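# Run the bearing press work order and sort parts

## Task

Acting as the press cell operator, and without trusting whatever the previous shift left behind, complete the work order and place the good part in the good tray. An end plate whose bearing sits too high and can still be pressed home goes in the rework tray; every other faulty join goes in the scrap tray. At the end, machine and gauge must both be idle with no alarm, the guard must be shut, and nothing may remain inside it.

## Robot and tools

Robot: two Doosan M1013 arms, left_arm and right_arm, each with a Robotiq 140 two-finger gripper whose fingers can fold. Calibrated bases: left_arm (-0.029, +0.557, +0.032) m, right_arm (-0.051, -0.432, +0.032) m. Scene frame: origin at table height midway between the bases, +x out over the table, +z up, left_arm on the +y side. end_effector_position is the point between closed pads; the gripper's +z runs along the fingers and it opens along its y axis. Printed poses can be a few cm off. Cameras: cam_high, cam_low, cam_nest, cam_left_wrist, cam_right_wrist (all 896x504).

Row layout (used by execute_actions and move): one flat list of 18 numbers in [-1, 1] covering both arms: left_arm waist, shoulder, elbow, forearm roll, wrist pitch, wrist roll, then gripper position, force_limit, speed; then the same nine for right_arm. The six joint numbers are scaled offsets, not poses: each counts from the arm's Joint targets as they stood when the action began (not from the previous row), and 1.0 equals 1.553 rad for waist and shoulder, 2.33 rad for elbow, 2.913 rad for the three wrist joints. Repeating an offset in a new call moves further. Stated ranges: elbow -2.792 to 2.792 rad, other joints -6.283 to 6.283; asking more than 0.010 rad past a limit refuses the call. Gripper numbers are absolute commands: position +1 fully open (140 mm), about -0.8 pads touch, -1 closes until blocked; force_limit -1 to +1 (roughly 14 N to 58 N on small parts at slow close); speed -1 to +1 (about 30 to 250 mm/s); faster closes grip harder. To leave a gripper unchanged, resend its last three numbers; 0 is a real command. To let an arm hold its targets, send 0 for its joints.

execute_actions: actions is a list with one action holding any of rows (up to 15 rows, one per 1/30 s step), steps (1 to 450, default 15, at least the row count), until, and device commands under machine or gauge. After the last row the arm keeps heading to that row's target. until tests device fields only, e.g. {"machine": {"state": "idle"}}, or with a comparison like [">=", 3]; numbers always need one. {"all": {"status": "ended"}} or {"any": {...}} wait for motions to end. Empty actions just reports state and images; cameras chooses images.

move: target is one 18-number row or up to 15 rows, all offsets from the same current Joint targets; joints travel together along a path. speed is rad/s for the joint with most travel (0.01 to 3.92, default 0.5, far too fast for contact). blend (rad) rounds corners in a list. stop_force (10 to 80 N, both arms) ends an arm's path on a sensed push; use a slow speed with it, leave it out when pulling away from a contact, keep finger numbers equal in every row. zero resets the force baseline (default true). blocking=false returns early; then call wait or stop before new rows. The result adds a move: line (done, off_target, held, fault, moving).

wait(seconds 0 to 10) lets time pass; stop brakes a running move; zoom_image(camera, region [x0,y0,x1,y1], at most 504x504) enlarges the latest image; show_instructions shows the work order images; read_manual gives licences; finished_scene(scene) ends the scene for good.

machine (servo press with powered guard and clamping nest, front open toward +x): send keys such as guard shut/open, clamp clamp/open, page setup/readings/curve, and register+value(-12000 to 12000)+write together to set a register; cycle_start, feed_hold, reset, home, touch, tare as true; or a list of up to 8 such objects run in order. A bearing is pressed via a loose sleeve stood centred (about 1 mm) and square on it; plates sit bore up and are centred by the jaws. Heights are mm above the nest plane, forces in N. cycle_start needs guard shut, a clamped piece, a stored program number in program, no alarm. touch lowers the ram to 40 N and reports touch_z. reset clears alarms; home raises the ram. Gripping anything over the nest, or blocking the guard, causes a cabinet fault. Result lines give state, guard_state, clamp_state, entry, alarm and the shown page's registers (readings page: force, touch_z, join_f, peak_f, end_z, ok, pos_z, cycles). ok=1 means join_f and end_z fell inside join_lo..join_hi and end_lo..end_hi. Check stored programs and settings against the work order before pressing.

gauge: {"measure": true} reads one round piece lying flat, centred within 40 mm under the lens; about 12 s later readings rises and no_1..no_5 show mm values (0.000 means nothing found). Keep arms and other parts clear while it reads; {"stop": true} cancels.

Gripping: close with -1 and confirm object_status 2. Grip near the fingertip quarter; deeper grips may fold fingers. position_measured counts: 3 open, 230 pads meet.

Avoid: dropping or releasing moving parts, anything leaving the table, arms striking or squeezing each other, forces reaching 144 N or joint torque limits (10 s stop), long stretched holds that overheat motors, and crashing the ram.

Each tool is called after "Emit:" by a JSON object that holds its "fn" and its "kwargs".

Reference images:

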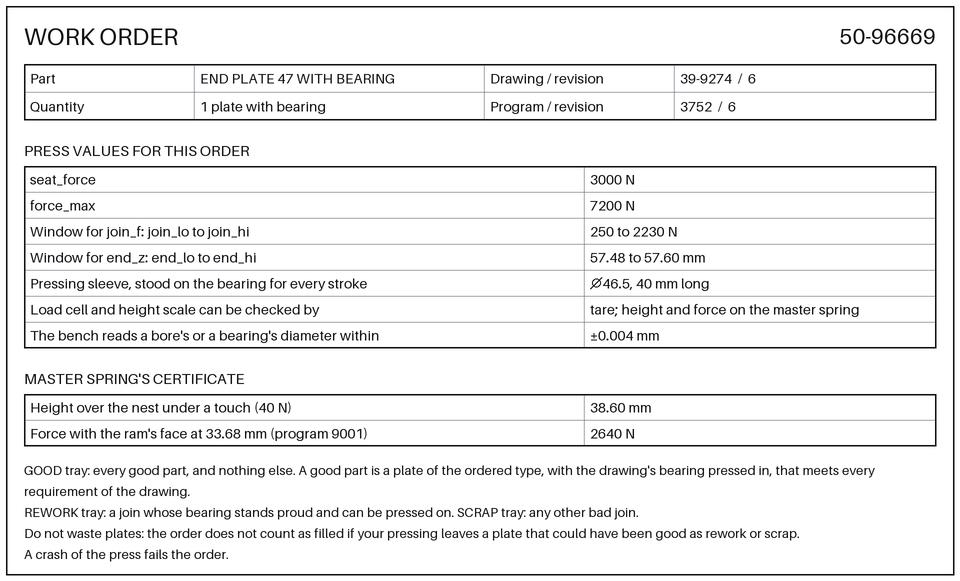

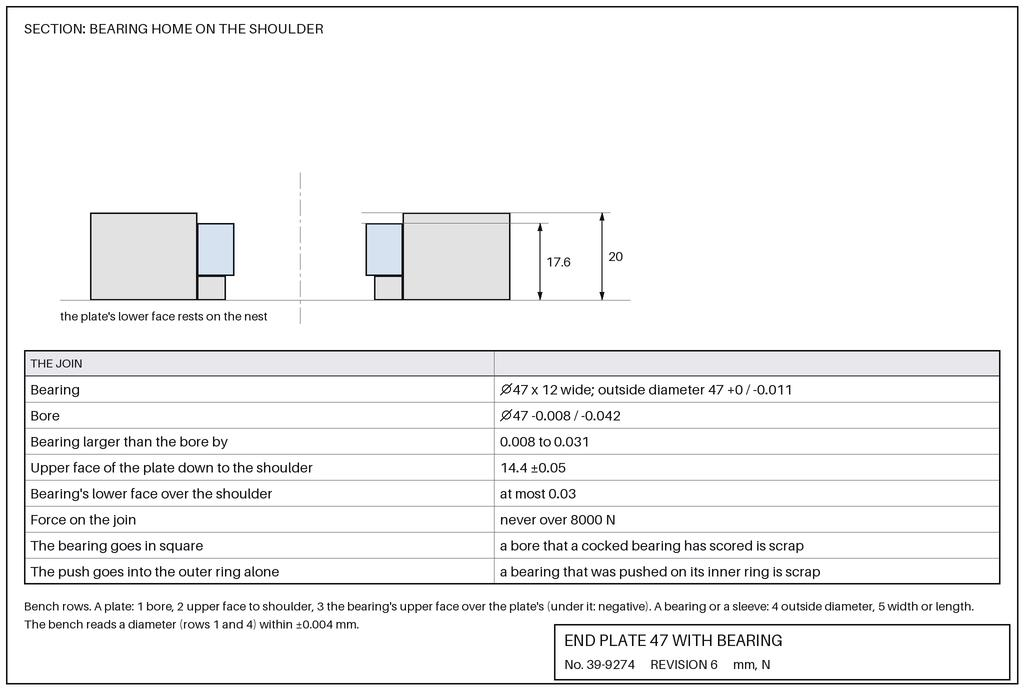

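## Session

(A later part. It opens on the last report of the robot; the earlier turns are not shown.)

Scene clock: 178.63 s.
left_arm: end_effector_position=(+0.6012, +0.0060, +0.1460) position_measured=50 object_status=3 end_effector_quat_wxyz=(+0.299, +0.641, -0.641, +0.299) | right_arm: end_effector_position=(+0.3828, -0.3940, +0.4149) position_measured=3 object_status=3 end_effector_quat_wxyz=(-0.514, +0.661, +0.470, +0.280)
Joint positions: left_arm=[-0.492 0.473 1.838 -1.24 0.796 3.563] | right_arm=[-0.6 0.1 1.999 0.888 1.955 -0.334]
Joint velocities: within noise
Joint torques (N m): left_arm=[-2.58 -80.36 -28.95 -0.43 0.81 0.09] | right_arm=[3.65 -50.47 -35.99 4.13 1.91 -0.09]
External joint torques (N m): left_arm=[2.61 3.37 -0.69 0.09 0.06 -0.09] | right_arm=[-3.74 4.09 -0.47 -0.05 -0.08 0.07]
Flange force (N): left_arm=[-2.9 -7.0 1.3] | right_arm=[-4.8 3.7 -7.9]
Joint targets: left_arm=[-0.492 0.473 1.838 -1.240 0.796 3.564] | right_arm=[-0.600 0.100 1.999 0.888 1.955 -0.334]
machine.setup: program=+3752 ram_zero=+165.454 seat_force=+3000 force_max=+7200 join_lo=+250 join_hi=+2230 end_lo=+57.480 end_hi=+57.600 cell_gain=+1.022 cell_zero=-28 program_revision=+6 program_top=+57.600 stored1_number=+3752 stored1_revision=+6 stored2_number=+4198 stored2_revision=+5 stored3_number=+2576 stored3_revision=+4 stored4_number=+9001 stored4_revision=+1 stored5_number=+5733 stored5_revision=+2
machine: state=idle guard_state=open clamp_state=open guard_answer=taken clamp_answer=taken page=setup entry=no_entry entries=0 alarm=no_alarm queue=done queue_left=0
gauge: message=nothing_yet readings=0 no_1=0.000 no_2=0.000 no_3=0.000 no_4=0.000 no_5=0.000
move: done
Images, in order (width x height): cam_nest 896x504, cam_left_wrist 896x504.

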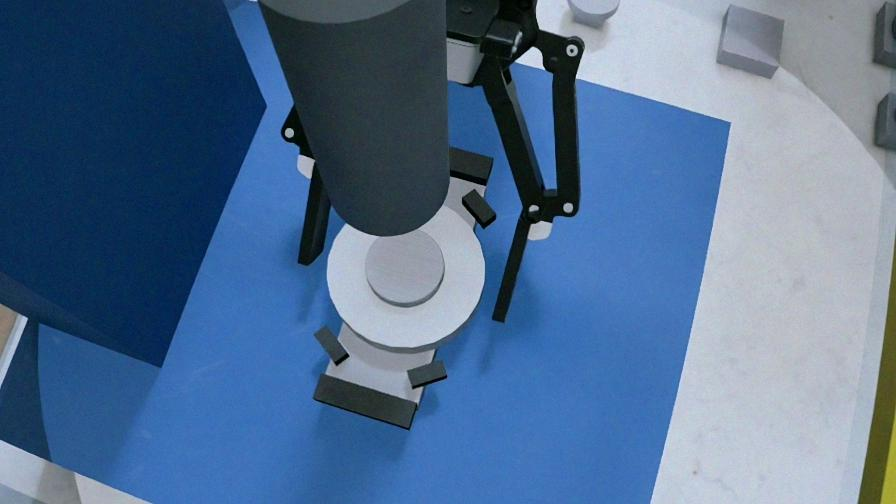

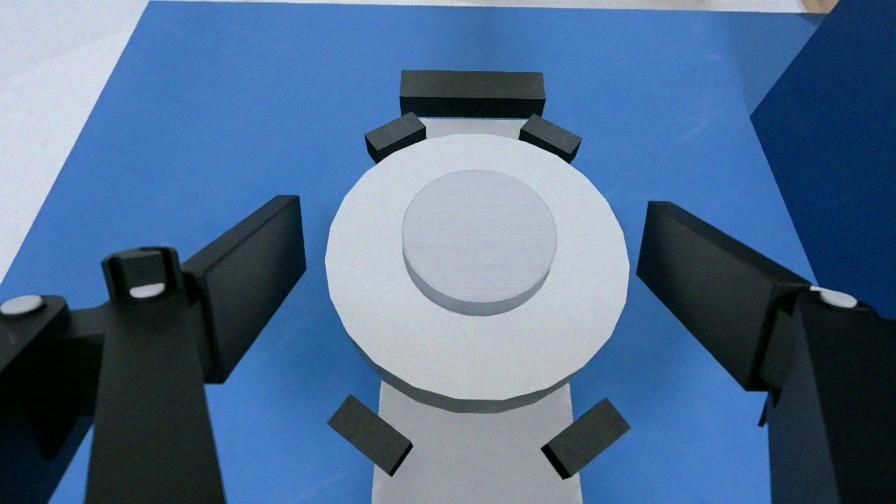

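Emit:
{"fn": "execute_actions", "kwargs": {"actions": [{"rows":[[0,0,0,0,0,0,-1,0.5,-1,0,0,0,0,0,0,1,1,1]],"steps":45}], "cameras": []}}

Emit:
{"fn": "move", "kwargs": {"target": [[0,-0.0139,-0.0045,0.0099,0.0035,-0.0144,-1,0.5,-1,0,0,0,0,0,0,1,1,1],[0.1288,-0.052,0.0364,0.0293,0.0464,0.0262,-1,0.5,-1,0,0,0,0,0,0,1,1,1],[0.1558,-0.1854,-0.0695,0.4257,-0.1329,-0.6845,-1,0.5,-1,0,0,0,0,0,0,1,1,1]], "speed": [0.05,0.2,0.7], "blend": [0,0.03,0], "cameras": ["cam_left_wrist","cam_nest"]}}

Emit:
{"fn": "zoom_image", "kwargs": {"camera": "cam_left_wrist", "region": [300, 120, 660, 430]}}

Scene clock: 216.13 s.
left_arm: end_effector_position=(+0.6012, +0.0060, +0.1460) position_measured=86 object_status=2 end_effector_quat_wxyz=(+0.299, +0.641, -0.641, +0.299) | right_arm: end_effector_position=(+0.3828, -0.3940, +0.4149) position_measured=3 object_status=3 end_effector_quat_wxyz=(-0.514, +0.661, +0.470, +0.280)
Joint positions: left_arm=[-0.492 0.473 1.838 -1.24 0.796 3.564] | right_arm=[-0.6 0.1 1.999 0.888 1.955 -0.334]
Joint velocities: within noise
Joint torques (N m): left_arm=[-5.93 -70.34 -25.63 0.31 -0.32 0.07] | right_arm=[3.24 -50.06 -35.95 4.18 1.9 -0.1]
External joint torques (N m): left_arm=[6.03 -7.42 -4.16 -0.66 1.21 -0.08] | right_arm=[-3.2 3.27 -0.57 -0.1 -0.06 0.08]
Flange force (N): left_arm=[2.4 -3.9 -13.2] | right_arm=[-3.8 3.0 -6.9]
Joint targets: left_arm=[-0.492 0.473 1.838 -1.240 0.796 3.564] | right_arm=[-0.600 0.100 1.999 0.888 1.955 -0.334]
machine.setup: program=+3752 ram_zero=+165.454 seat_force=+3000 force_max=+7200 join_lo=+250 join_hi=+2230 end_lo=+57.480 end_hi=+57.600 cell_gain=+1.022 cell_zero=-28 program_revision=+6 program_top=+57.600 stored1_number=+3752 stored1_revision=+6 stored2_number=+4198 stored2_revision=+5 stored3_number=+2576 stored3_revision=+4 stored4_number=+9001 stored4_revision=+1 stored5_number=+5733 stored5_revision=+2
machine: state=idle guard_state=open clamp_state=open guard_answer=taken clamp_answer=taken page=setup entry=no_entry entries=0 alarm=no_alarm queue=done queue_left=0
gauge: message=nothing_yet readings=0 no_1=0.000 no_2=0.000 no_3=0.000 no_4=0.000 no_5=0.000
No camera images: "cameras" was empty.

Scene clock: 221.40 s.
left_arm: end_effector_position=(+0.8565, +0.3689, +0.4205) position_measured=86 object_status=2 end_effector_quat_wxyz=(+0.052, +0.900, -0.111, +0.419) | right_arm: end_effector_position=(+0.3828, -0.3940, +0.4149) position_measured=3 object_status=3 end_effector_quat_wxyz=(-0.514, +0.661, +0.470, +0.280)
Joint positions: left_arm=[-0.25 0.185 1.676 0 0.408 1.57] | right_arm=[-0.6 0.1 1.999 0.888 1.955 -0.334]
Joint velocities: within noise
Joint torques (N m): left_arm=[-2.84 -68.32 -44.77 4.05 -3.26 0.22] | right_arm=[3.83 -50.02 -35.91 4.17 1.91 -0.05]
External joint torques (N m): left_arm=[2.83 6.46 1.79 0.14 1.1 -0.22] | right_arm=[-3.71 3.16 -0.62 -0.08 -0.08 0.03]
Flange force (N): left_arm=[1.9 -3.5 7.6] | right_arm=[-4.3 2.4 -7.6]
Joint targets: left_arm=[-0.250 0.185 1.676 0.000 0.408 1.570] | right_arm=[-0.600 0.100 1.999 0.888 1.955 -0.334]
machine.setup: program=+3752 ram_zero=+165.454 seat_force=+3000 force_max=+7200 join_lo=+250 join_hi=+2230 end_lo=+57.480 end_hi=+57.600 cell_gain=+1.022 cell_zero=-28 program_revision=+6 program_top=+57.600 stored1_number=+3752 stored1_revision=+6 stored2_number=+4198 stored2_revision=+5 stored3_number=+2576 stored3_revision=+4 stored4_number=+9001 stored4_revision=+1 stored5_number=+5733 stored5_revision=+2
machine: state=idle guard_state=open clamp_state=open guard_answer=taken clamp_answer=taken page=setup entry=no_entry entries=0 alarm=no_alarm queue=done queue_left=0
gauge: message=nothing_yet readings=0 no_1=0.000 no_2=0.000 no_3=0.000 no_4=0.000 no_5=0.000
move: done
Images, in order (width x height): cam_nest 896x504, cam_left_wrist 896x504.

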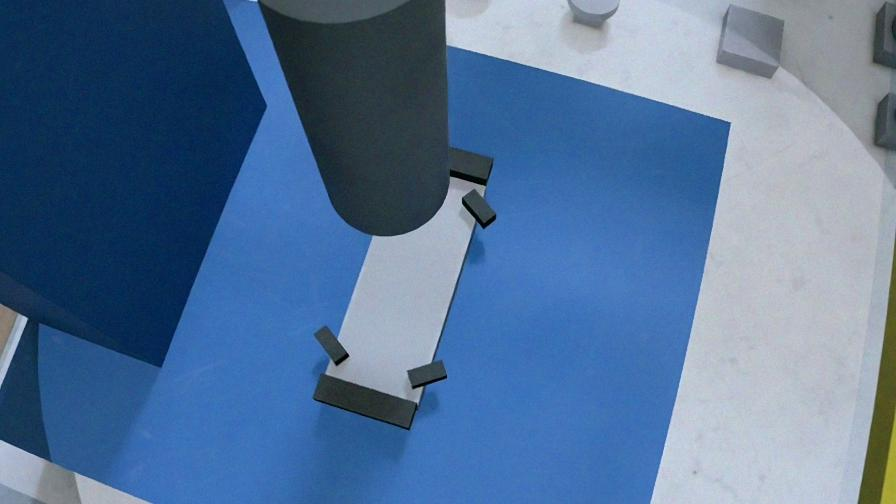

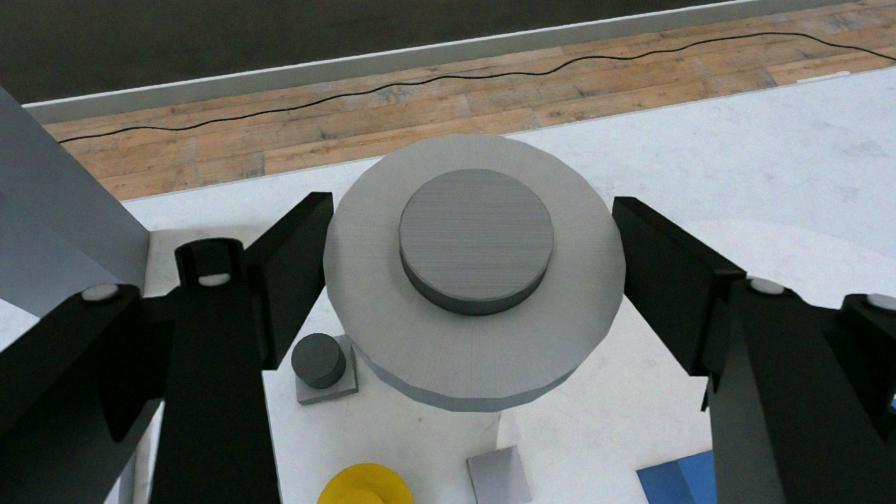

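Scaled by 1.400.

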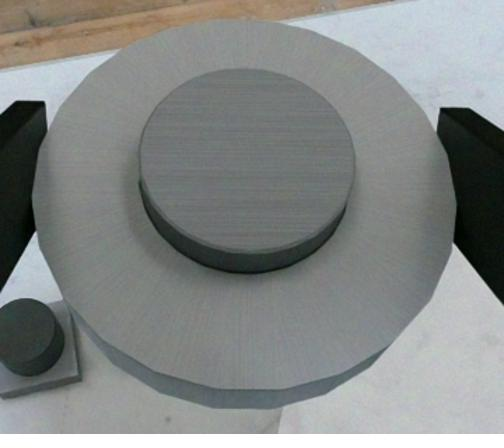

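Emit:
{"fn": "move", "kwargs": {"target": [[0.2534,0.0272,0.183,0,-0.161,0,-1,0.5,-1,0,0,0,0,0,0,1,1,1],[0.2534,0.2301,0.072,0,-0.1803,0,-1,0.5,-1,0,0,0,0,0,0,1,1,1]], "speed": [0.6,0.3], "blend": [0.05,0], "cameras": ["cam_left_wrist"]}}

Scene clock: 238.10 s.
left_arm: end_effector_position=(+0.9139, +0.7306, +0.0952) position_measured=86 object_status=2 end_effector_quat_wxyz=(-0.031, +0.904, +0.067, +0.421) | right_arm: end_effector_position=(+0.3828, -0.3940, +0.4149) position_measured=3 object_status=3 end_effector_quat_wxyz=(-0.514, +0.661, +0.470, +0.280)
Joint positions: left_arm=[0.144 0.542 1.844 0 -0.117 1.57] | right_arm=[-0.6 0.1 1.999 0.888 1.955 -0.334]
Joint velocities: within noise
Joint torques (N m): left_arm=[-2.74 -93.44 -32.85 2.87 -3.36 0.11] | right_arm=[3.3 -50.26 -35.95 4.14 1.95 -0.08]
External joint torques (N m): left_arm=[2.74 7.87 1.37 0.14 1.18 -0.11] | right_arm=[-3.08 3.15 -0.62 -0.06 -0.11 0.06]
Flange force (N): left_arm=[0.0 0.0 0.0] | right_arm=[-3.6 3.0 -6.7]
Joint targets: left_arm=[0.144 0.542 1.844 0.000 -0.117 1.570] | right_arm=[-0.600 0.100 1.999 0.888 1.955 -0.334]
machine.setup: program=+3752 ram_zero=+165.454 seat_force=+3000 force_max=+7200 join_lo=+250 join_hi=+2230 end_lo=+57.480 end_hi=+57.600 cell_gain=+1.022 cell_zero=-28 program_revision=+6 program_top=+57.600 stored1_number=+3752 stored1_revision=+6 stored2_number=+4198 stored2_revision=+5 stored3_number=+2576 stored3_revision=+4 stored4_number=+9001 stored4_revision=+1 stored5_number=+5733 stored5_revision=+2
machine: state=idle guard_state=open clamp_state=open guard_answer=taken clamp_answer=taken page=setup entry=no_entry entries=0 alarm=no_alarm queue=done queue_left=0
gauge: message=nothing_yet readings=0 no_1=0.000 no_2=0.000 no_3=0.000 no_4=0.000 no_5=0.000
move: done
Images, in order (width x height): cam_left_wrist 896x504.

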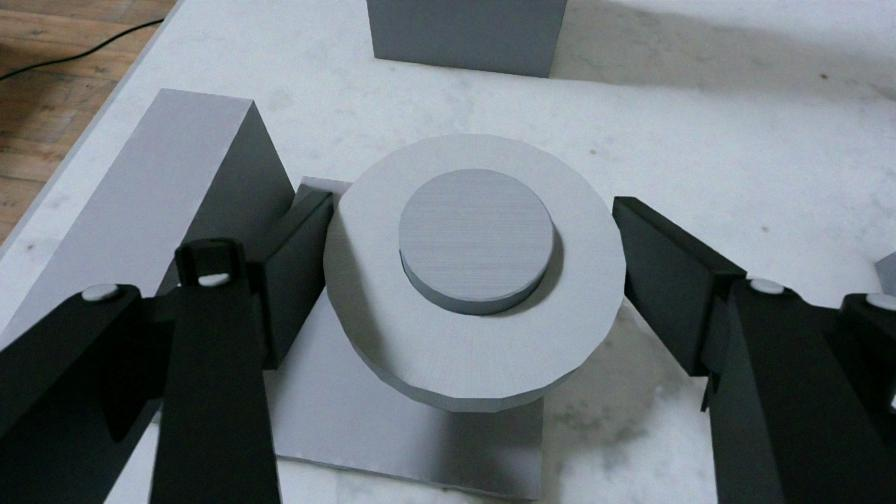

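Emit:
{"fn": "move", "kwargs": {"target": [[0,0.03155,0.00515,0,-0.0209,0,-1,0.5,-1,0,0,0,0,0,0,1,1,1],[0,0.0335,0.0054,0,-0.0225,0,-1,0.5,-1,0,0,0,0,0,0,1,1,1]], "speed": [0.05,0.01], "cameras": ["cam_left_wrist","cam_high"]}}

Scene clock: 268.50 s.
left_arm: end_effector_position=(+0.9142, +0.7306, +0.0541) position_measured=86 object_status=2 end_effector_quat_wxyz=(-0.031, +0.904, +0.067, +0.422) | right_arm: end_effector_position=(+0.3828, -0.3940, +0.4149) position_measured=3 object_status=3 end_effector_quat_wxyz=(-0.514, +0.661, +0.470, +0.280)
Joint positions: left_arm=[0.144 0.594 1.857 0 -0.182 1.57] | right_arm=[-0.6 0.1 1.999 0.888 1.955 -0.334]
Joint velocities: within noise
Joint torques (N m): left_arm=[-2.86 -95.62 -31 2.66 -3.28 0.12] | right_arm=[3.39 -50.45 -36.1 4.2 1.87 -0.03]
External joint torques (N m): left_arm=[2.86 7.3 1.5 0.14 1.09 -0.12] | right_arm=[-3.36 3.63 -0.41 -0.12 -0.03 0.01]
Flange force (N): left_arm=[0.0 0.0 0.0] | right_arm=[-4.5 3.2 -7.2]
Joint targets: left_arm=[0.144 0.594 1.857 0.000 -0.182 1.570] | right_arm=[-0.600 0.100 1.999 0.888 1.955 -0.334]
machine.setup: program=+3752 ram_zero=+165.454 seat_force=+3000 force_max=+7200 join_lo=+250 join_hi=+2230 end_lo=+57.480 end_hi=+57.600 cell_gain=+1.022 cell_zero=-28 program_revision=+6 program_top=+57.600 stored1_number=+3752 stored1_revision=+6 stored2_number=+4198 stored2_revision=+5 stored3_number=+2576 stored3_revision=+4 stored4_number=+9001 stored4_revision=+1 stored5_number=+5733 stored5_revision=+2
machine: state=idle guard_state=open clamp_state=open guard_answer=taken clamp_answer=taken page=setup entry=no_entry entries=0 alarm=no_alarm queue=done queue_left=0
gauge: message=nothing_yet readings=0 no_1=0.000 no_2=0.000 no_3=0.000 no_4=0.000 no_5=0.000
move: done
Images, in order (width x height): cam_high 896x504, cam_left_wrist 896x504.

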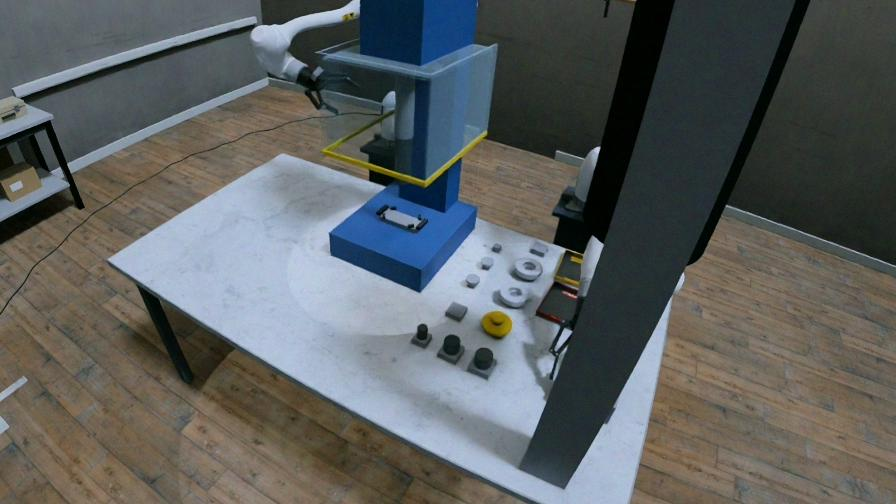

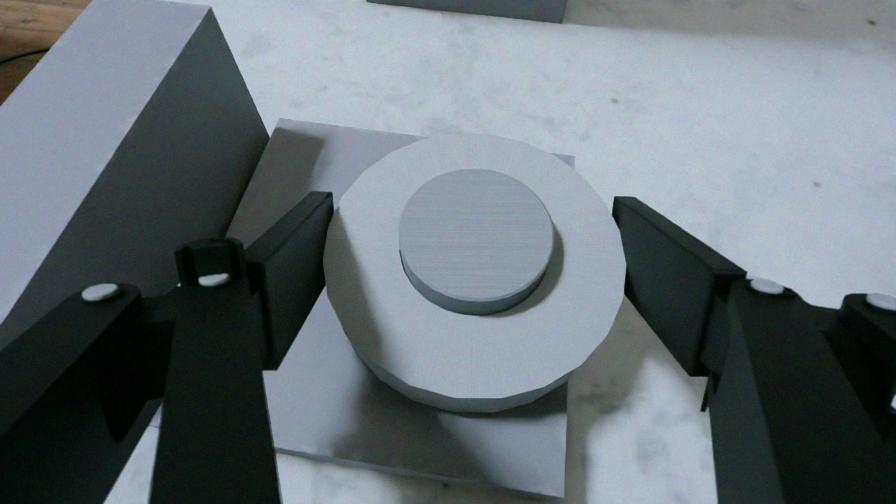

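Emit:
{"fn": "move", "kwargs": {"target": [[0,0.0013,0.0001,0,-0.0007,0,-1,0.5,-1,0,0,0,0,0,0,1,1,1]], "speed": 0.01, "cameras": []}}

Emit:
{"fn": "move", "kwargs": {"target": [[0,0.0013,0.0001,0,-0.0007,0,-1,0.5,-1,0,0,0,0,0,0,1,1,1]], "speed": 0.01, "cameras": []}}

Emit:
{"fn": "move", "kwargs": {"target": [[0,0.0013,0.0001,0,-0.0007,0,-1,0.5,-1,0,0,0,0,0,0,1,1,1]], "speed": 0.01, "cameras": []}}

Scene clock: 275.67 s.
left_arm: end_effector_position=(+0.9143, +0.7307, +0.0526) position_measured=86 object_status=2 end_effector_quat_wxyz=(-0.031, +0.904, +0.067, +0.422) | right_arm: end_effector_position=(+0.3828, -0.3940, +0.4149) position_measured=3 object_status=3 end_effector_quat_wxyz=(-0.514, +0.661, +0.470, +0.280)
Joint positions: left_arm=[0.144 0.596 1.857 0 -0.184 1.57] | right_arm=[-0.6 0.1 1.999 0.888 1.955 -0.334]
Joint velocities: within noise
Joint torques (N m): left_arm=[-2.8 -95.58 -30.29 2.64 -3.31 0.11] | right_arm=[3.78 -49.91 -36.05 4.22 1.96 -0.07]
External joint torques (N m): left_arm=[2.72 7.66 1.12 0.13 1.15 -0.11] | right_arm=[-3.62 2.44 -0.6 -0.12 -0.12 0.05]
Flange force (N): left_arm=[0.0 0.0 0.0] | right_arm=[-3.9 1.3 -7.0]
Joint targets: left_arm=[0.144 0.596 1.857 0.000 -0.184 1.570] | right_arm=[-0.600 0.100 1.999 0.888 1.955 -0.334]
machine.setup: program=+3752 ram_zero=+165.454 seat_force=+3000 force_max=+7200 join_lo=+250 join_hi=+2230 end_lo=+57.480 end_hi=+57.600 cell_gain=+1.022 cell_zero=-28 program_revision=+6 program_top=+57.600 stored1_number=+3752 stored1_revision=+6 stored2_number=+4198 stored2_revision=+5 stored3_number=+2576 stored3_revision=+4 stored4_number=+9001 stored4_revision=+1 stored5_number=+5733 stored5_revision=+2
machine: state=idle guard_state=open clamp_state=open guard_answer=taken clamp_answer=taken page=setup entry=no_entry entries=0 alarm=no_alarm queue=done queue_left=0
gauge: message=nothing_yet readings=0 no_1=0.000 no_2=0.000 no_3=0.000 no_4=0.000 no_5=0.000
move: done
No camera images: "cameras" was empty.

Scene clock: 276.37 s.
left_arm: end_effector_position=(+0.9143, +0.7306, +0.0510) position_measured=86 object_status=2 end_effector_quat_wxyz=(-0.031, +0.904, +0.067, +0.421) | right_arm: end_effector_position=(+0.3828, -0.3940, +0.4149) position_measured=3 object_status=3 end_effector_quat_wxyz=(-0.514, +0.661, +0.470, +0.280)
Joint positions: left_arm=[0.144 0.598 1.857 0 -0.186 1.57] | right_arm=[-0.6 0.1 1.999 0.888 1.955 -0.334]
Joint velocities: within noise
Joint torques (N m): left_arm=[-2.55 -91.99 -29.56 2.57 -2.66 0] | right_arm=[3.58 -50.19 -36.09 4.18 1.85 -0.04]
External joint torques (N m): left_arm=[2.67 3.57 0.33 0.2 0.49 0] | right_arm=[-3.57 3.56 -0.4 -0.1 -0.02 0.02]
Flange force (N): left_arm=[0.0 0.0 0.0] | right_arm=[-4.6 2.9 -7.4]
Joint targets: left_arm=[0.144 0.598 1.857 0.000 -0.186 1.570] | right_arm=[-0.600 0.100 1.999 0.888 1.955 -0.334]
machine.setup: program=+3752 ram_zero=+165.454 seat_force=+3000 force_max=+7200 join_lo=+250 join_hi=+2230 end_lo=+57.480 end_hi=+57.600 cell_gain=+1.022 cell_zero=-28 program_revision=+6 program_top=+57.600 stored1_number=+3752 stored1_revision=+6 stored2_number=+4198 stored2_revision=+5 stored3_number=+2576 stored3_revision=+4 stored4_number=+9001 stored4_revision=+1 stored5_number=+5733 stored5_revision=+2
machine: state=idle guard_state=open clamp_state=open guard_answer=taken clamp_answer=taken page=setup entry=no_entry entries=0 alarm=no_alarm queue=done queue_left=0
gauge: message=nothing_yet readings=0 no_1=0.000 no_2=0.000 no_3=0.000 no_4=0.000 no_5=0.000
move: done
No camera images: "cameras" was empty.

Scene clock: 277.07 s.
left_arm: end_effector_position=(+0.9144, +0.7307, +0.0496) position_measured=86 object_status=2 end_effector_quat_wxyz=(-0.031, +0.904, +0.067, +0.421) | right_arm: end_effector_position=(+0.3828, -0.3940, +0.4149) position_measured=3 object_status=3 end_effector_quat_wxyz=(-0.514, +0.661, +0.470, +0.280)
Joint positions: left_arm=[0.144 0.6 1.857 0 -0.189 1.57] | right_arm=[-0.6 0.1 1.999 0.888 1.955 -0.334]
Joint velocities: within noise
Joint torques (N m): left_arm=[-3.86 -48.1 -13.56 2.41 5.45 -0.3] | right_arm=[3.64 -50.27 -36.03 4.14 1.89 -0.09]
External joint torques (N m): left_arm=[3.92 -40.55 -15.67 0.37 -7.63 0.3] | right_arm=[-3.35 3.31 -0.47 -0.07 -0.05 0.07]
Flange force (N): left_arm=[0.0 0.0 0.0] | right_arm=[-4.1 2.8 -7.0]
Joint targets: left_arm=[0.144 0.600 1.857 0.000 -0.188 1.570] | right_arm=[-0.600 0.100 1.999 0.888 1.955 -0.334]
machine.setup: program=+3752 ram_zero=+165.454 seat_force=+3000 force_max=+7200 join_lo=+250 join_hi=+2230 end_lo=+57.480 end_hi=+57.600 cell_gain=+1.022 cell_zero=-28 program_revision=+6 program_top=+57.600 stored1_number=+3752 stored1_revision=+6 stored2_number=+4198 stored2_revision=+5 stored3_number=+2576 stored3_revision=+4 stored4_number=+9001 stored4_revision=+1 stored5_number=+5733 stored5_revision=+2
machine: state=idle guard_state=open clamp_state=open guard_answer=taken clamp_answer=taken page=setup entry=no_entry entries=0 alarm=no_alarm queue=done queue_left=0
gauge: message=nothing_yet readings=0 no_1=0.000 no_2=0.000 no_3=0.000 no_4=0.000 no_5=0.000
move: done
No camera images: "cameras" was empty.

Emit:
{"fn": "move", "kwargs": {"target": [[0,-0.0009,-0.0001,0,0.0006,0,-1,0.5,-1,0,0,0,0,0,0,1,1,1],[0,-0.0009,-0.0001,0,0.0006,0,0.45,0.5,-1,0,0,0,0,0,0,1,1,1],[-0.0022,-0.0652,0.0359,0,0.0060,0,0.45,0.5,-1,0,0,0,0,0,0,1,1,1],[-0.0085,-0.240,0.1056,0,0.0437,0,0.45,0.5,-1,0,0,0,0,0,0,1,1,1]], "speed": [0.02,0.05,0.1,0.25], "cameras": ["cam_left_wrist"]}}

Scene clock: 298.73 s.
left_arm: end_effector_position=(+0.7593, +0.6971, +0.1898) position_measured=72 object_status=3 end_effector_quat_wxyz=(-0.028, +0.904, +0.061, +0.421) | right_arm: end_effector_position=(+0.3828, -0.3940, +0.4149) position_measured=3 object_status=3 end_effector_quat_wxyz=(-0.514, +0.661, +0.470, +0.280)
Joint positions: left_arm=[0.13 0.228 2.103 0 -0.061 1.57] | right_arm=[-0.6 0.1 1.999 0.888 1.955 -0.334]
Joint velocities: within noise
Joint torques (N m): left_arm=[-2.3 -59.36 -31.84 3.04 -2.24 0.09] | right_arm=[3.65 -50.1 -36.2 4.11 1.88 -0.11]
External joint torques (N m): left_arm=[2.18 3.3 -1.23 0.13 0.07 -0.09] | right_arm=[-3.5 3.06 -0.37 -0.03 -0.04 0.09]
Flange force (N): left_arm=[0.0 0.0 0.0] | right_arm=[-4.1 2.2 -6.9]
Joint targets: left_arm=[0.130 0.227 2.103 0.000 -0.061 1.570] | right_arm=[-0.600 0.100 1.999 0.888 1.955 -0.334]
machine.setup: program=+3752 ram_zero=+165.454 seat_force=+3000 force_max=+7200 join_lo=+250 join_hi=+2230 end_lo=+57.480 end_hi=+57.600 cell_gain=+1.022 cell_zero=-28 program_revision=+6 program_top=+57.600 stored1_number=+3752 stored1_revision=+6 stored2_number=+4198 stored2_revision=+5 stored3_number=+2576 stored3_revision=+4 stored4_number=+9001 stored4_revision=+1 stored5_number=+5733 stored5_revision=+2
machine: state=idle guard_state=open clamp_state=open guard_answer=taken clamp_answer=taken page=setup entry=no_entry entries=0 alarm=no_alarm queue=done queue_left=0
gauge: message=nothing_yet readings=0 no_1=0.000 no_2=0.000 no_3=0.000 no_4=0.000 no_5=0.000
move: done
Images, in order (width x height): cam_left_wrist 896x504.

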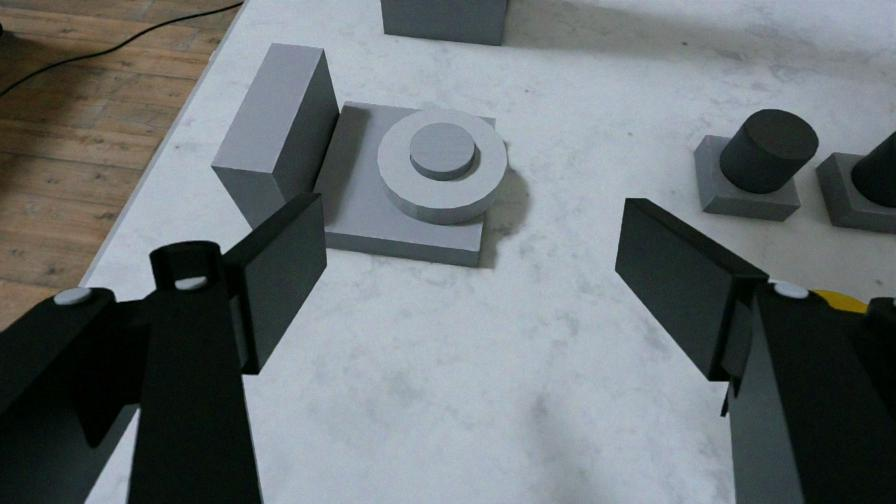

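Emit:
{"fn": "move", "kwargs": {"target": [-0.1906,0,0,0,0,0,0.45,0.5,-1,0,0,0,0,0,0,1,1,1], "speed": 0.5, "cameras": ["cam_left_wrist"]}}

Emit:
{"fn": "execute_actions", "kwargs": {"actions": [{"gauge":{"measure":true},"machine":{"tare":true,"page":"setup"},"steps":15}], "cameras": []}}

Scene clock: 306.97 s.
left_arm: end_effector_position=(+0.7660, +0.4613, +0.1899) position_measured=72 object_status=3 end_effector_quat_wxyz=(+0.035, +0.904, -0.073, +0.421) | right_arm: end_effector_position=(+0.3828, -0.3940, +0.4149) position_measured=3 object_status=3 end_effector_quat_wxyz=(-0.514, +0.661, +0.470, +0.280)
Joint positions: left_arm=[-0.166 0.227 2.103 0 -0.061 1.57] | right_arm=[-0.6 0.1 1.999 0.888 1.955 -0.334]
Joint velocities: within noise
Joint torques (N m): left_arm=[-3.44 -58.95 -32.23 2.97 -2.28 0.11] | right_arm=[3.94 -50.27 -35.95 4.26 1.95 -0.11]
External joint torques (N m): left_arm=[3.41 2.62 -0.89 0.21 0.11 -0.11] | right_arm=[-3.94 3.38 -0.61 -0.17 -0.12 0.09]
Flange force (N): left_arm=[0.0 0.0 0.0] | right_arm=[-4.6 2.5 -8.0]
Joint targets: left_arm=[-0.166 0.227 2.103 0.000 -0.061 1.570] | right_arm=[-0.600 0.100 1.999 0.888 1.955 -0.334]
machine.setup: program=+3752 ram_zero=+165.454 seat_force=+3000 force_max=+7200 join_lo=+250 join_hi=+2230 end_lo=+57.480 end_hi=+57.600 cell_gain=+1.022 cell_zero=-28 program_revision=+6 program_top=+57.600 stored1_number=+3752 stored1_revision=+6 stored2_number=+4198 stored2_revision=+5 stored3_number=+2576 stored3_revision=+4 stored4_number=+9001 stored4_revision=+1 stored5_number=+5733 stored5_revision=+2
machine: state=idle guard_state=open clamp_state=open guard_answer=taken clamp_answer=taken page=setup entry=no_entry entries=0 alarm=no_alarm queue=done queue_left=0
gauge: message=nothing_yet readings=0 no_1=0.000 no_2=0.000 no_3=0.000 no_4=0.000 no_5=0.000
move: done
Images, in order (width x height): cam_left_wrist 896x504.

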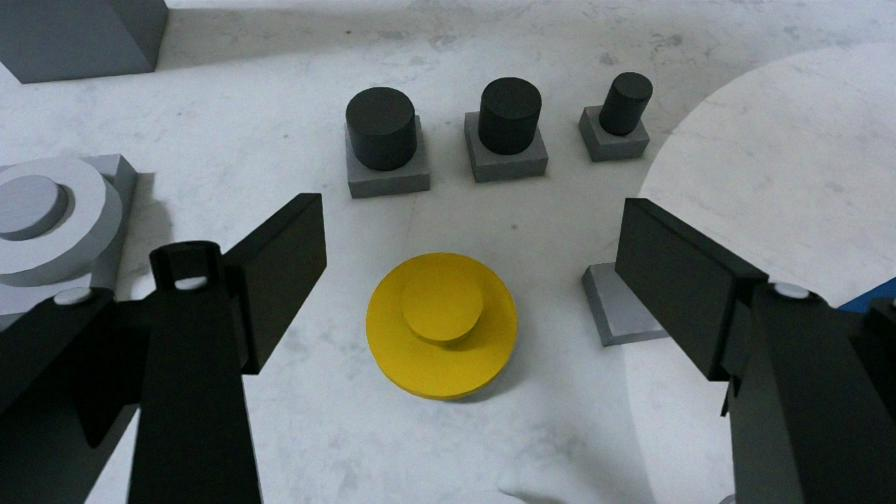

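Scene clock: 307.67 s.
left_arm: end_effector_position=(+0.7659, +0.4611, +0.1899) position_measured=72 object_status=3 end_effector_quat_wxyz=(+0.035, +0.904, -0.073, +0.421) | right_arm: end_effector_position=(+0.3828, -0.3940, +0.4149) position_measured=3 object_status=3 end_effector_quat_wxyz=(-0.514, +0.661, +0.470, +0.280)
Joint positions: left_arm=[-0.166 0.227 2.103 0 -0.061 1.57] | right_arm=[-0.6 0.1 1.999 0.888 1.955 -0.334]
Joint velocities: within noise
Joint torques (N m): left_arm=[-2.72 -58.77 -32.22 3.03 -2.27 0.12] | right_arm=[3.77 -49.9 -35.82 4.16 1.92 -0.08]
External joint torques (N m): left_arm=[2.75 2.23 -0.88 0.15 0.1 -0.12] | right_arm=[-3.8 3.26 -0.67 -0.08 -0.1 0.06]
Flange force (N): left_arm=[0.0 0.0 0.0] | right_arm=[-4.3 2.5 -7.8]
Joint targets: left_arm=[-0.166 0.227 2.103 0.000 -0.061 1.570] | right_arm=[-0.600 0.100 1.999 0.888 1.955 -0.334]
Tool commands: left_gripper/position=+0.45 left_gripper/force_limit=+0.5 left_gripper/speed=-1.0 right_gripper/position=+1.0 right_gripper/force_limit=+1.0 right_gripper/speed=+1.0
machine.setup: program=+3752 ram_zero=+165.454 seat_force=+3000 force_max=+7200 join_lo=+250 join_hi=+2230 end_lo=+57.480 end_hi=+57.600 cell_gain=+1.022 cell_zero=-28 program_revision=+6 program_top=+57.600 stored1_number=+3752 stored1_revision=+6 stored2_number=+4198 stored2_revision=+5 stored3_number=+2576 stored3_revision=+4 stored4_number=+9001 stored4_revision=+1 stored5_number=+5733 stored5_revision=+2
machine: state=idle guard_state=open clamp_state=open guard_answer=taken clamp_answer=taken page=setup entry=taken entries=1 alarm=no_alarm queue=done queue_left=0
gauge: message=refused_needs_one_piece_alone_under_the_lens_flat_and_still readings=0 no_1=0.000 no_2=0.000 no_3=0.000 no_4=0.000 no_5=0.000
No camera images: "cameras" was empty.

Emit:
{"fn": "move", "kwargs": {"target": [-0.10,0,0,0,0,0,0.45,0.5,-1,0,0,0,0,0,0,1,1,1], "speed": 0.5, "cameras": []}}

Emit:
{"fn": "execute_actions", "kwargs": {"actions": [{"gauge":{"measure":true},"steps":15}], "cameras": ["cam_high","cam_left_wrist","cam_low"]}}

Scene clock: 313.67 s.
left_arm: end_effector_position=(+0.7416, +0.3394, +0.1898) position_measured=72 object_status=3 end_effector_quat_wxyz=(+0.067, +0.895, -0.143, +0.417) | right_arm: end_effector_position=(+0.3828, -0.3940, +0.4149) position_measured=3 object_status=3 end_effector_quat_wxyz=(-0.514, +0.661, +0.470, +0.280)
Joint positions: left_arm=[-0.321 0.227 2.103 0 -0.061 1.57] | right_arm=[-0.6 0.1 1.999 0.888 1.955 -0.334]
Joint velocities: within noise
Joint torques (N m): left_arm=[-3.4 -58.95 -32.11 3.06 -2.29 0.11] | right_arm=[3.62 -49.95 -36.01 4.15 1.95 -0.03]
External joint torques (N m): left_arm=[3.52 2.07 -1.05 0.12 0.11 -0.11] | right_arm=[-3.56 3.11 -0.52 -0.07 -0.12 0.01]
Flange force (N): left_arm=[0.0 0.0 0.0] | right_arm=[-4.3 2.4 -7.1]
Joint targets: left_arm=[-0.321 0.227 2.103 0.000 -0.061 1.570] | right_arm=[-0.600 0.100 1.999 0.888 1.955 -0.334]
machine.setup: program=+3752 ram_zero=+165.454 seat_force=+3000 force_max=+7200 join_lo=+250 join_hi=+2230 end_lo=+57.480 end_hi=+57.600 cell_gain=+1.022 cell_zero=-28 program_revision=+6 program_top=+57.600 stored1_number=+3752 stored1_revision=+6 stored2_number=+4198 stored2_revision=+5 stored3_number=+2576 stored3_revision=+4 stored4_number=+9001 stored4_revision=+1 stored5_number=+5733 stored5_revision=+2
machine: state=idle guard_state=open clamp_state=open guard_answer=taken clamp_answer=taken page=setup entry=taken entries=1 alarm=no_alarm queue=done queue_left=0
gauge: message=refused_needs_one_piece_alone_under_the_lens_flat_and_still readings=0 no_1=0.000 no_2=0.000 no_3=0.000 no_4=0.000 no_5=0.000
move: done
No camera images: "cameras" was empty.

Scene clock: 314.37 s.
left_arm: end_effector_position=(+0.7416, +0.3394, +0.1898) position_measured=72 object_status=3 end_effector_quat_wxyz=(+0.067, +0.895, -0.143, +0.417) | right_arm: end_effector_position=(+0.3828, -0.3940, +0.4149) position_measured=3 object_status=3 end_effector_quat_wxyz=(-0.514, +0.661, +0.470, +0.280)
Joint positions: left_arm=[-0.321 0.227 2.103 0 -0.061 1.57] | right_arm=[-0.6 0.1 1.999 0.888 1.955 -0.334]
Joint velocities: within noise
Joint torques (N m): left_arm=[-2.62 -58.69 -32.18 3.1 -2.28 0.11] | right_arm=[3.83 -50.4 -35.82 4.2 1.92 -0.05]
External joint torques (N m): left_arm=[2.66 2.1 -1 0.09 0.1 -0.11] | right_arm=[-3.94 3.91 -0.62 -0.12 -0.1 0.03]
Flange force (N): left_arm=[0.0 0.0 0.0] | right_arm=[-4.9 3.4 -8.3]
Joint targets: left_arm=[-0.321 0.227 2.103 0.000 -0.061 1.570] | right_arm=[-0.600 0.100 1.999 0.888 1.955 -0.334]
Tool commands: left_gripper/position=+0.45 left_gripper/force_limit=+0.5 left_gripper/speed=-1.0 right_gripper/position=+1.0 right_gripper/force_limit=+1.0 right_gripper/speed=+1.0
machine.setup: program=+3752 ram_zero=+165.454 seat_force=+3000 force_max=+7200 join_lo=+250 join_hi=+2230 end_lo=+57.480 end_hi=+57.600 cell_gain=+1.022 cell_zero=-28 program_revision=+6 program_top=+57.600 stored1_number=+3752 stored1_revision=+6 stored2_number=+4198 stored2_revision=+5 stored3_number=+2576 stored3_revision=+4 stored4_number=+9001 stored4_revision=+1 stored5_number=+5733 stored5_revision=+2
machine: state=idle guard_state=open clamp_state=open guard_answer=taken clamp_answer=taken page=setup entry=taken entries=1 alarm=no_alarm queue=done queue_left=0
gauge: message=refused_needs_one_piece_alone_under_the_lens_flat_and_still readings=0 no_1=0.000 no_2=0.000 no_3=0.000 no_4=0.000 no_5=0.000
Images, in order (width x height): cam_high 896x504, cam_low 896x504, cam_left_wrist 896x504.

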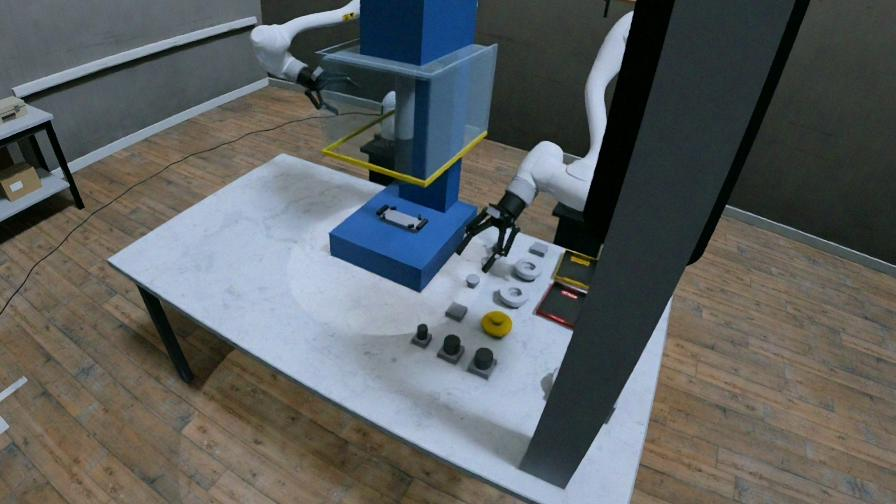

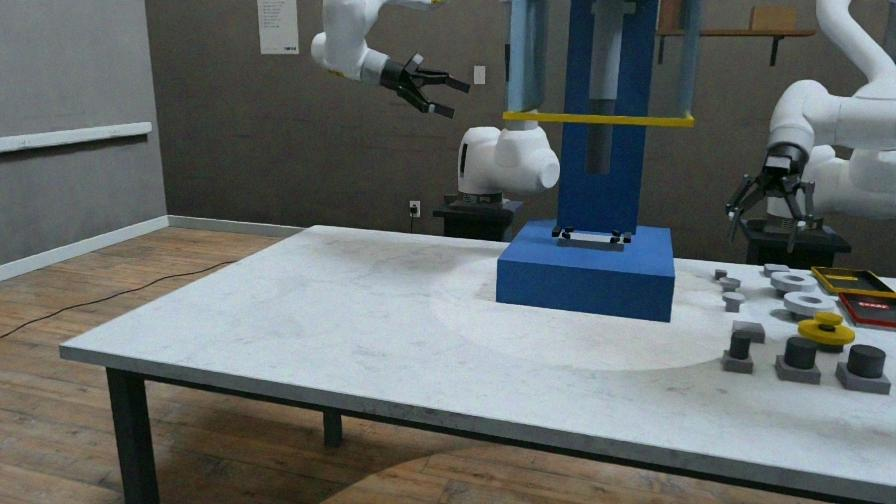

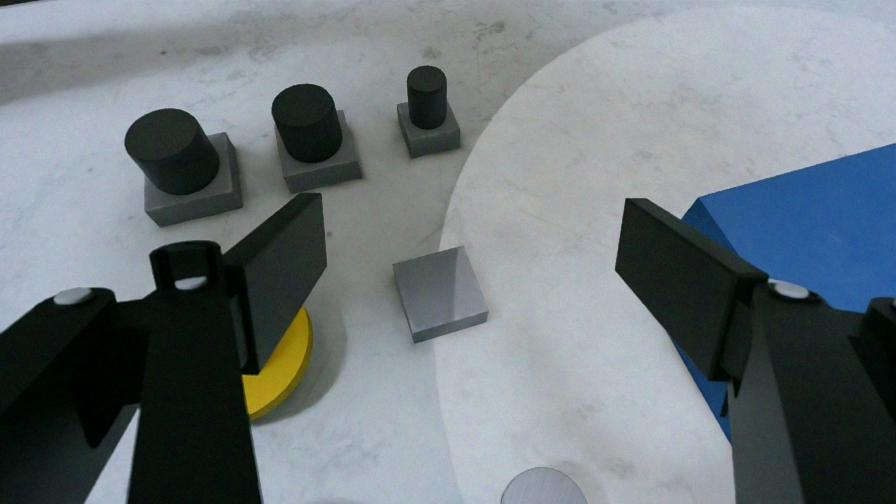

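Emit:
{"fn": "move", "kwargs": {"target": [[0.2555,0,0,0,0,0,-1,0.0,-1,0,0,0,0,0,0,1,1,1],[0.2555,0.2170,-0.0910,0,-0.0330,0,-1,0.0,-1,0,0,0,0,0,0,1,1,1],[0.2555,0.2363,-0.1056,0,-0.0415,0,-1,0.0,-1,0,0,0,0,0,0,1,1,1]], "speed": [0.5,0.25,0.05], "cameras": ["cam_left_wrist"]}}

Emit:
{"fn": "zoom_image", "kwargs": {"camera": "cam_left_wrist", "region": [200, 50, 600, 275]}}

Scene clock: 348.60 s.
left_arm: end_effector_position=(+0.9233, +0.6664, +0.0533) position_measured=232 object_status=0 end_effector_quat_wxyz=(-0.016, +0.906, +0.036, +0.422) | right_arm: end_effector_position=(+0.3828, -0.3940, +0.4149) position_measured=3 object_status=3 end_effector_quat_wxyz=(-0.514, +0.661, +0.470, +0.280)
Joint positions: left_arm=[0.076 0.595 1.857 0 -0.182 1.57] | right_arm=[-0.6 0.1 1.999 0.888 1.955 -0.334]
Joint velocities: within noise
Joint torques (N m): left_arm=[-2.3 -91.11 -28.66 2.64 -2.25 0.16] | right_arm=[3.67 -49.98 -35.99 4.15 1.87 -0.1]
External joint torques (N m): left_arm=[2.5 2.43 -0.91 0.17 0.04 -0.16] | right_arm=[-3.71 3.43 -0.48 -0.07 -0.04 0.08]
Flange force (N): left_arm=[0.0 0.0 0.0] | right_arm=[-4.5 2.7 -7.6]
Joint targets: left_arm=[0.076 0.595 1.857 0.000 -0.182 1.570] | right_arm=[-0.600 0.100 1.999 0.888 1.955 -0.334]
machine.setup: program=+3752 ram_zero=+165.454 seat_force=+3000 force_max=+7200 join_lo=+250 join_hi=+2230 end_lo=+57.480 end_hi=+57.600 cell_gain=+1.022 cell_zero=-28 program_revision=+6 program_top=+57.600 stored1_number=+3752 stored1_revision=+6 stored2_number=+4198 stored2_revision=+5 stored3_number=+2576 stored3_revision=+4 stored4_number=+9001 stored4_revision=+1 stored5_number=+5733 stored5_revision=+2
machine: state=idle guard_state=open clamp_state=open guard_answer=taken clamp_answer=taken page=setup entry=taken entries=1 alarm=no_alarm queue=done queue_left=0
gauge: message=refused_needs_one_piece_alone_under_the_lens_flat_and_still readings=0 no_1=0.000 no_2=0.000 no_3=0.000 no_4=0.000 no_5=0.000
move: done
Images, in order (width x height): cam_left_wrist 896x504.

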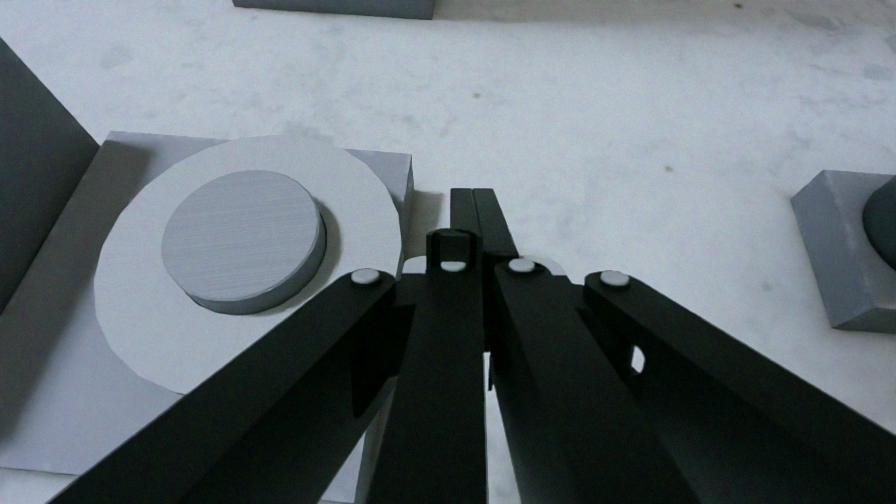

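Scaled by 1.260.

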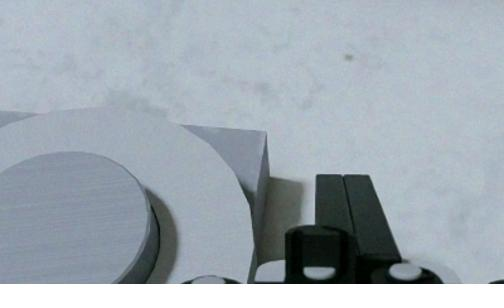

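Emit:
{"fn": "move", "kwargs": {"target": [[0.0193,0,0,0,0,0,-1,0.0,-1,0,0,0,0,0,0,1,1,1],[0.0285,0,0,0,0,0,-1,0.0,-1,0,0,0,0,0,0,1,1,1]], "speed": [0.03,0.015], "cameras": ["cam_left_wrist"]}}

Scene clock: 374.43 s.
left_arm: end_effector_position=(+0.9204, +0.6890, +0.0533) position_measured=232 object_status=3 end_effector_quat_wxyz=(-0.021, +0.905, +0.046, +0.422) | right_arm: end_effector_position=(+0.3828, -0.3940, +0.4149) position_measured=3 object_status=3 end_effector_quat_wxyz=(-0.514, +0.661, +0.470, +0.280)
Joint positions: left_arm=[0.1 0.595 1.857 0.001 -0.182 1.57] | right_arm=[-0.6 0.1 1.999 0.888 1.955 -0.334]
Joint velocities: within noise
Joint torques (N m): left_arm=[89.9 -90.32 -27.62 -2.42 -1.8 1.19] | right_arm=[3.7 -50.59 -36.1 4.24 1.88 -0.01]
External joint torques (N m): left_arm=[-89.9 1.85 -1.82 5.22 -0.4 -1.19] | right_arm=[-3.65 4.02 -0.38 -0.17 -0.06 -0.01]
External joint torques when the fault began: left_arm=[-130.34 2.62 -2.71 7.53 -0.73 -1.74]
Flange force (N): left_arm=[0.0 0.0 0.0] | right_arm=[-5.1 3.6 -7.8]
Flange force when the fault began (N): left_arm=[0.0 0.0 0.0]
Joint targets: left_arm=[0.100 0.595 1.857 0.001 -0.182 1.570] | right_arm=[-0.600 0.100 1.999 0.888 1.955 -0.334]
Tool commands: left_gripper/position=-1.0 left_gripper/force_limit=+0.003922 left_gripper/speed=-1.0 right_gripper/position=+1.0 right_gripper/force_limit=+1.0 right_gripper/speed=+1.0
FORCE FAULT: contact force on the left arm reached its limit, and that arm stopped for 10 seconds. The contact can be on any part of that arm, not only on its tool. That arm's remaining commands of this call were not run. That arm's target is now where it stood when the stop ended, not its last command. That arm accepts commands again.
machine.setup: program=+3752 ram_zero=+165.454 seat_force=+3000 force_max=+7200 join_lo=+250 join_hi=+2230 end_lo=+57.480 end_hi=+57.600 cell_gain=+1.022 cell_zero=-28 program_revision=+6 program_top=+57.600 stored1_number=+3752 stored1_revision=+6 stored2_number=+4198 stored2_revision=+5 stored3_number=+2576 stored3_revision=+4 stored4_number=+9001 stored4_revision=+1 stored5_number=+5733 stored5_revision=+2
machine: state=idle guard_state=open clamp_state=open guard_answer=taken clamp_answer=taken page=setup entry=taken entries=1 alarm=no_alarm queue=done queue_left=0
gauge: message=refused_needs_one_piece_alone_under_the_lens_flat_and_still readings=0 no_1=0.000 no_2=0.000 no_3=0.000 no_4=0.000 no_5=0.000
move: fault (left_arm); path passed 0 of 2 targets; left_arm: the waist is farthest, 0.021 rad from its target
Images, in order (width x height): cam_left_wrist 896x504.

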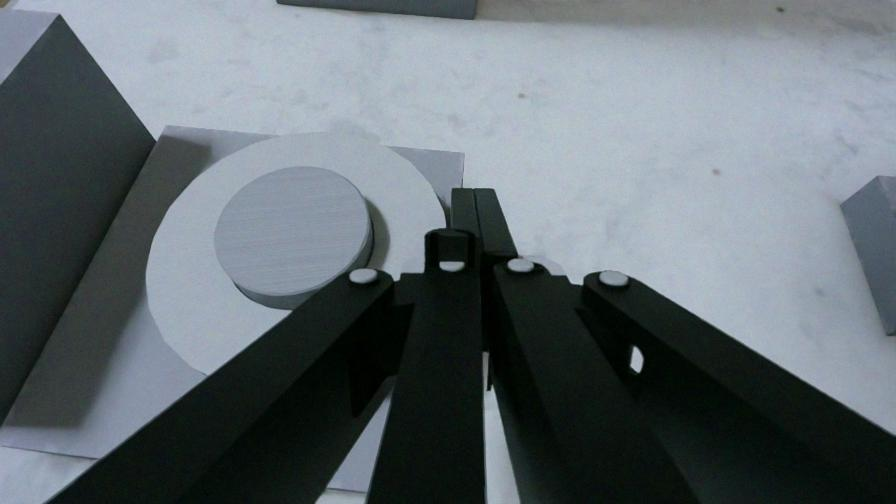

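Emit:
{"fn": "move", "kwargs": {"target": [[-0.0090,0,0,0,0,0,-1,0.0,-1,0,0,0,0,0,0,1,1,1],[-0.0090,-0.0084,-0.0009,0,0.0051,0,-1,0.0,-1,0,0,0,0,0,0,1,1,1],[0.0065,-0.0084,-0.0009,0,0.0051,0,-1,0.0,-1,0,0,0,0,0,0,1,1,1]], "speed": [0.03,0.03,0.015], "cameras": ["cam_left_wrist"]}}

Scene clock: 394.93 s.
left_arm: end_effector_position=(+0.9189, +0.6985, +0.0633) position_measured=232 object_status=3 end_effector_quat_wxyz=(-0.024, +0.905, +0.051, +0.422) | right_arm: end_effector_position=(+0.3828, -0.3940, +0.4149) position_measured=3 object_status=3 end_effector_quat_wxyz=(-0.514, +0.661, +0.470, +0.280)
Joint positions: left_arm=[0.11 0.582 1.855 0.001 -0.167 1.57] | right_arm=[-0.6 0.1 1.999 0.888 1.955 -0.334]
Joint velocities: within noise
Joint torques (N m): left_arm=[-1.23 -91.37 -29.33 2.66 -2.36 0.12] | right_arm=[3.77 -50.14 -35.85 4.18 1.96 -0.08]
External joint torques (N m): left_arm=[1.27 3.75 -0.63 0.19 0.16 -0.12] | right_arm=[-3.75 3.1 -0.7 -0.09 -0.12 0.06]
Flange force (N): left_arm=[0.0 0.0 0.0] | right_arm=[-4.2 2.4 -7.6]
Joint targets: left_arm=[0.110 0.582 1.855 0.001 -0.167 1.570] | right_arm=[-0.600 0.100 1.999 0.888 1.955 -0.334]
machine.setup: program=+3752 ram_zero=+165.454 seat_force=+3000 force_max=+7200 join_lo=+250 join_hi=+2230 end_lo=+57.480 end_hi=+57.600 cell_gain=+1.022 cell_zero=-28 program_revision=+6 program_top=+57.600 stored1_number=+3752 stored1_revision=+6 stored2_number=+4198 stored2_revision=+5 stored3_number=+2576 stored3_revision=+4 stored4_number=+9001 stored4_revision=+1 stored5_number=+5733 stored5_revision=+2
machine: state=idle guard_state=open clamp_state=open guard_answer=taken clamp_answer=taken page=setup entry=taken entries=1 alarm=no_alarm queue=done queue_left=0
gauge: message=refused_needs_one_piece_alone_under_the_lens_flat_and_still readings=0 no_1=0.000 no_2=0.000 no_3=0.000 no_4=0.000 no_5=0.000
move: done
Images, in order (width x height): cam_left_wrist 896x504.

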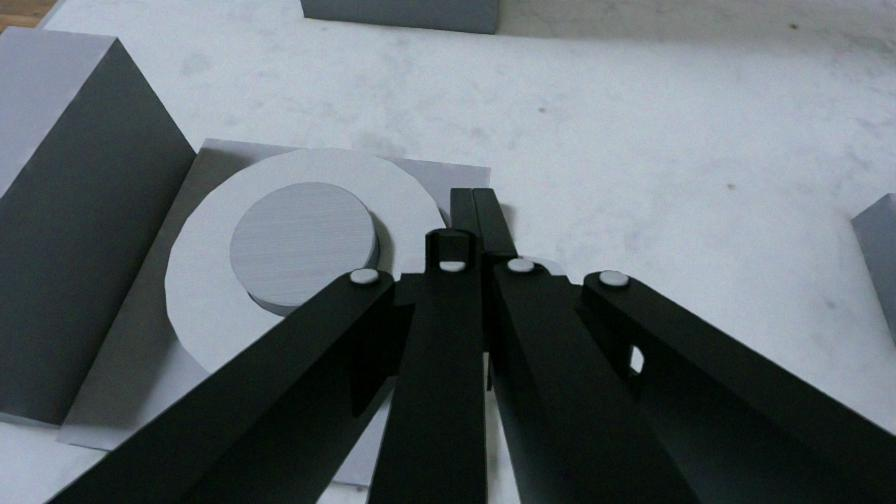

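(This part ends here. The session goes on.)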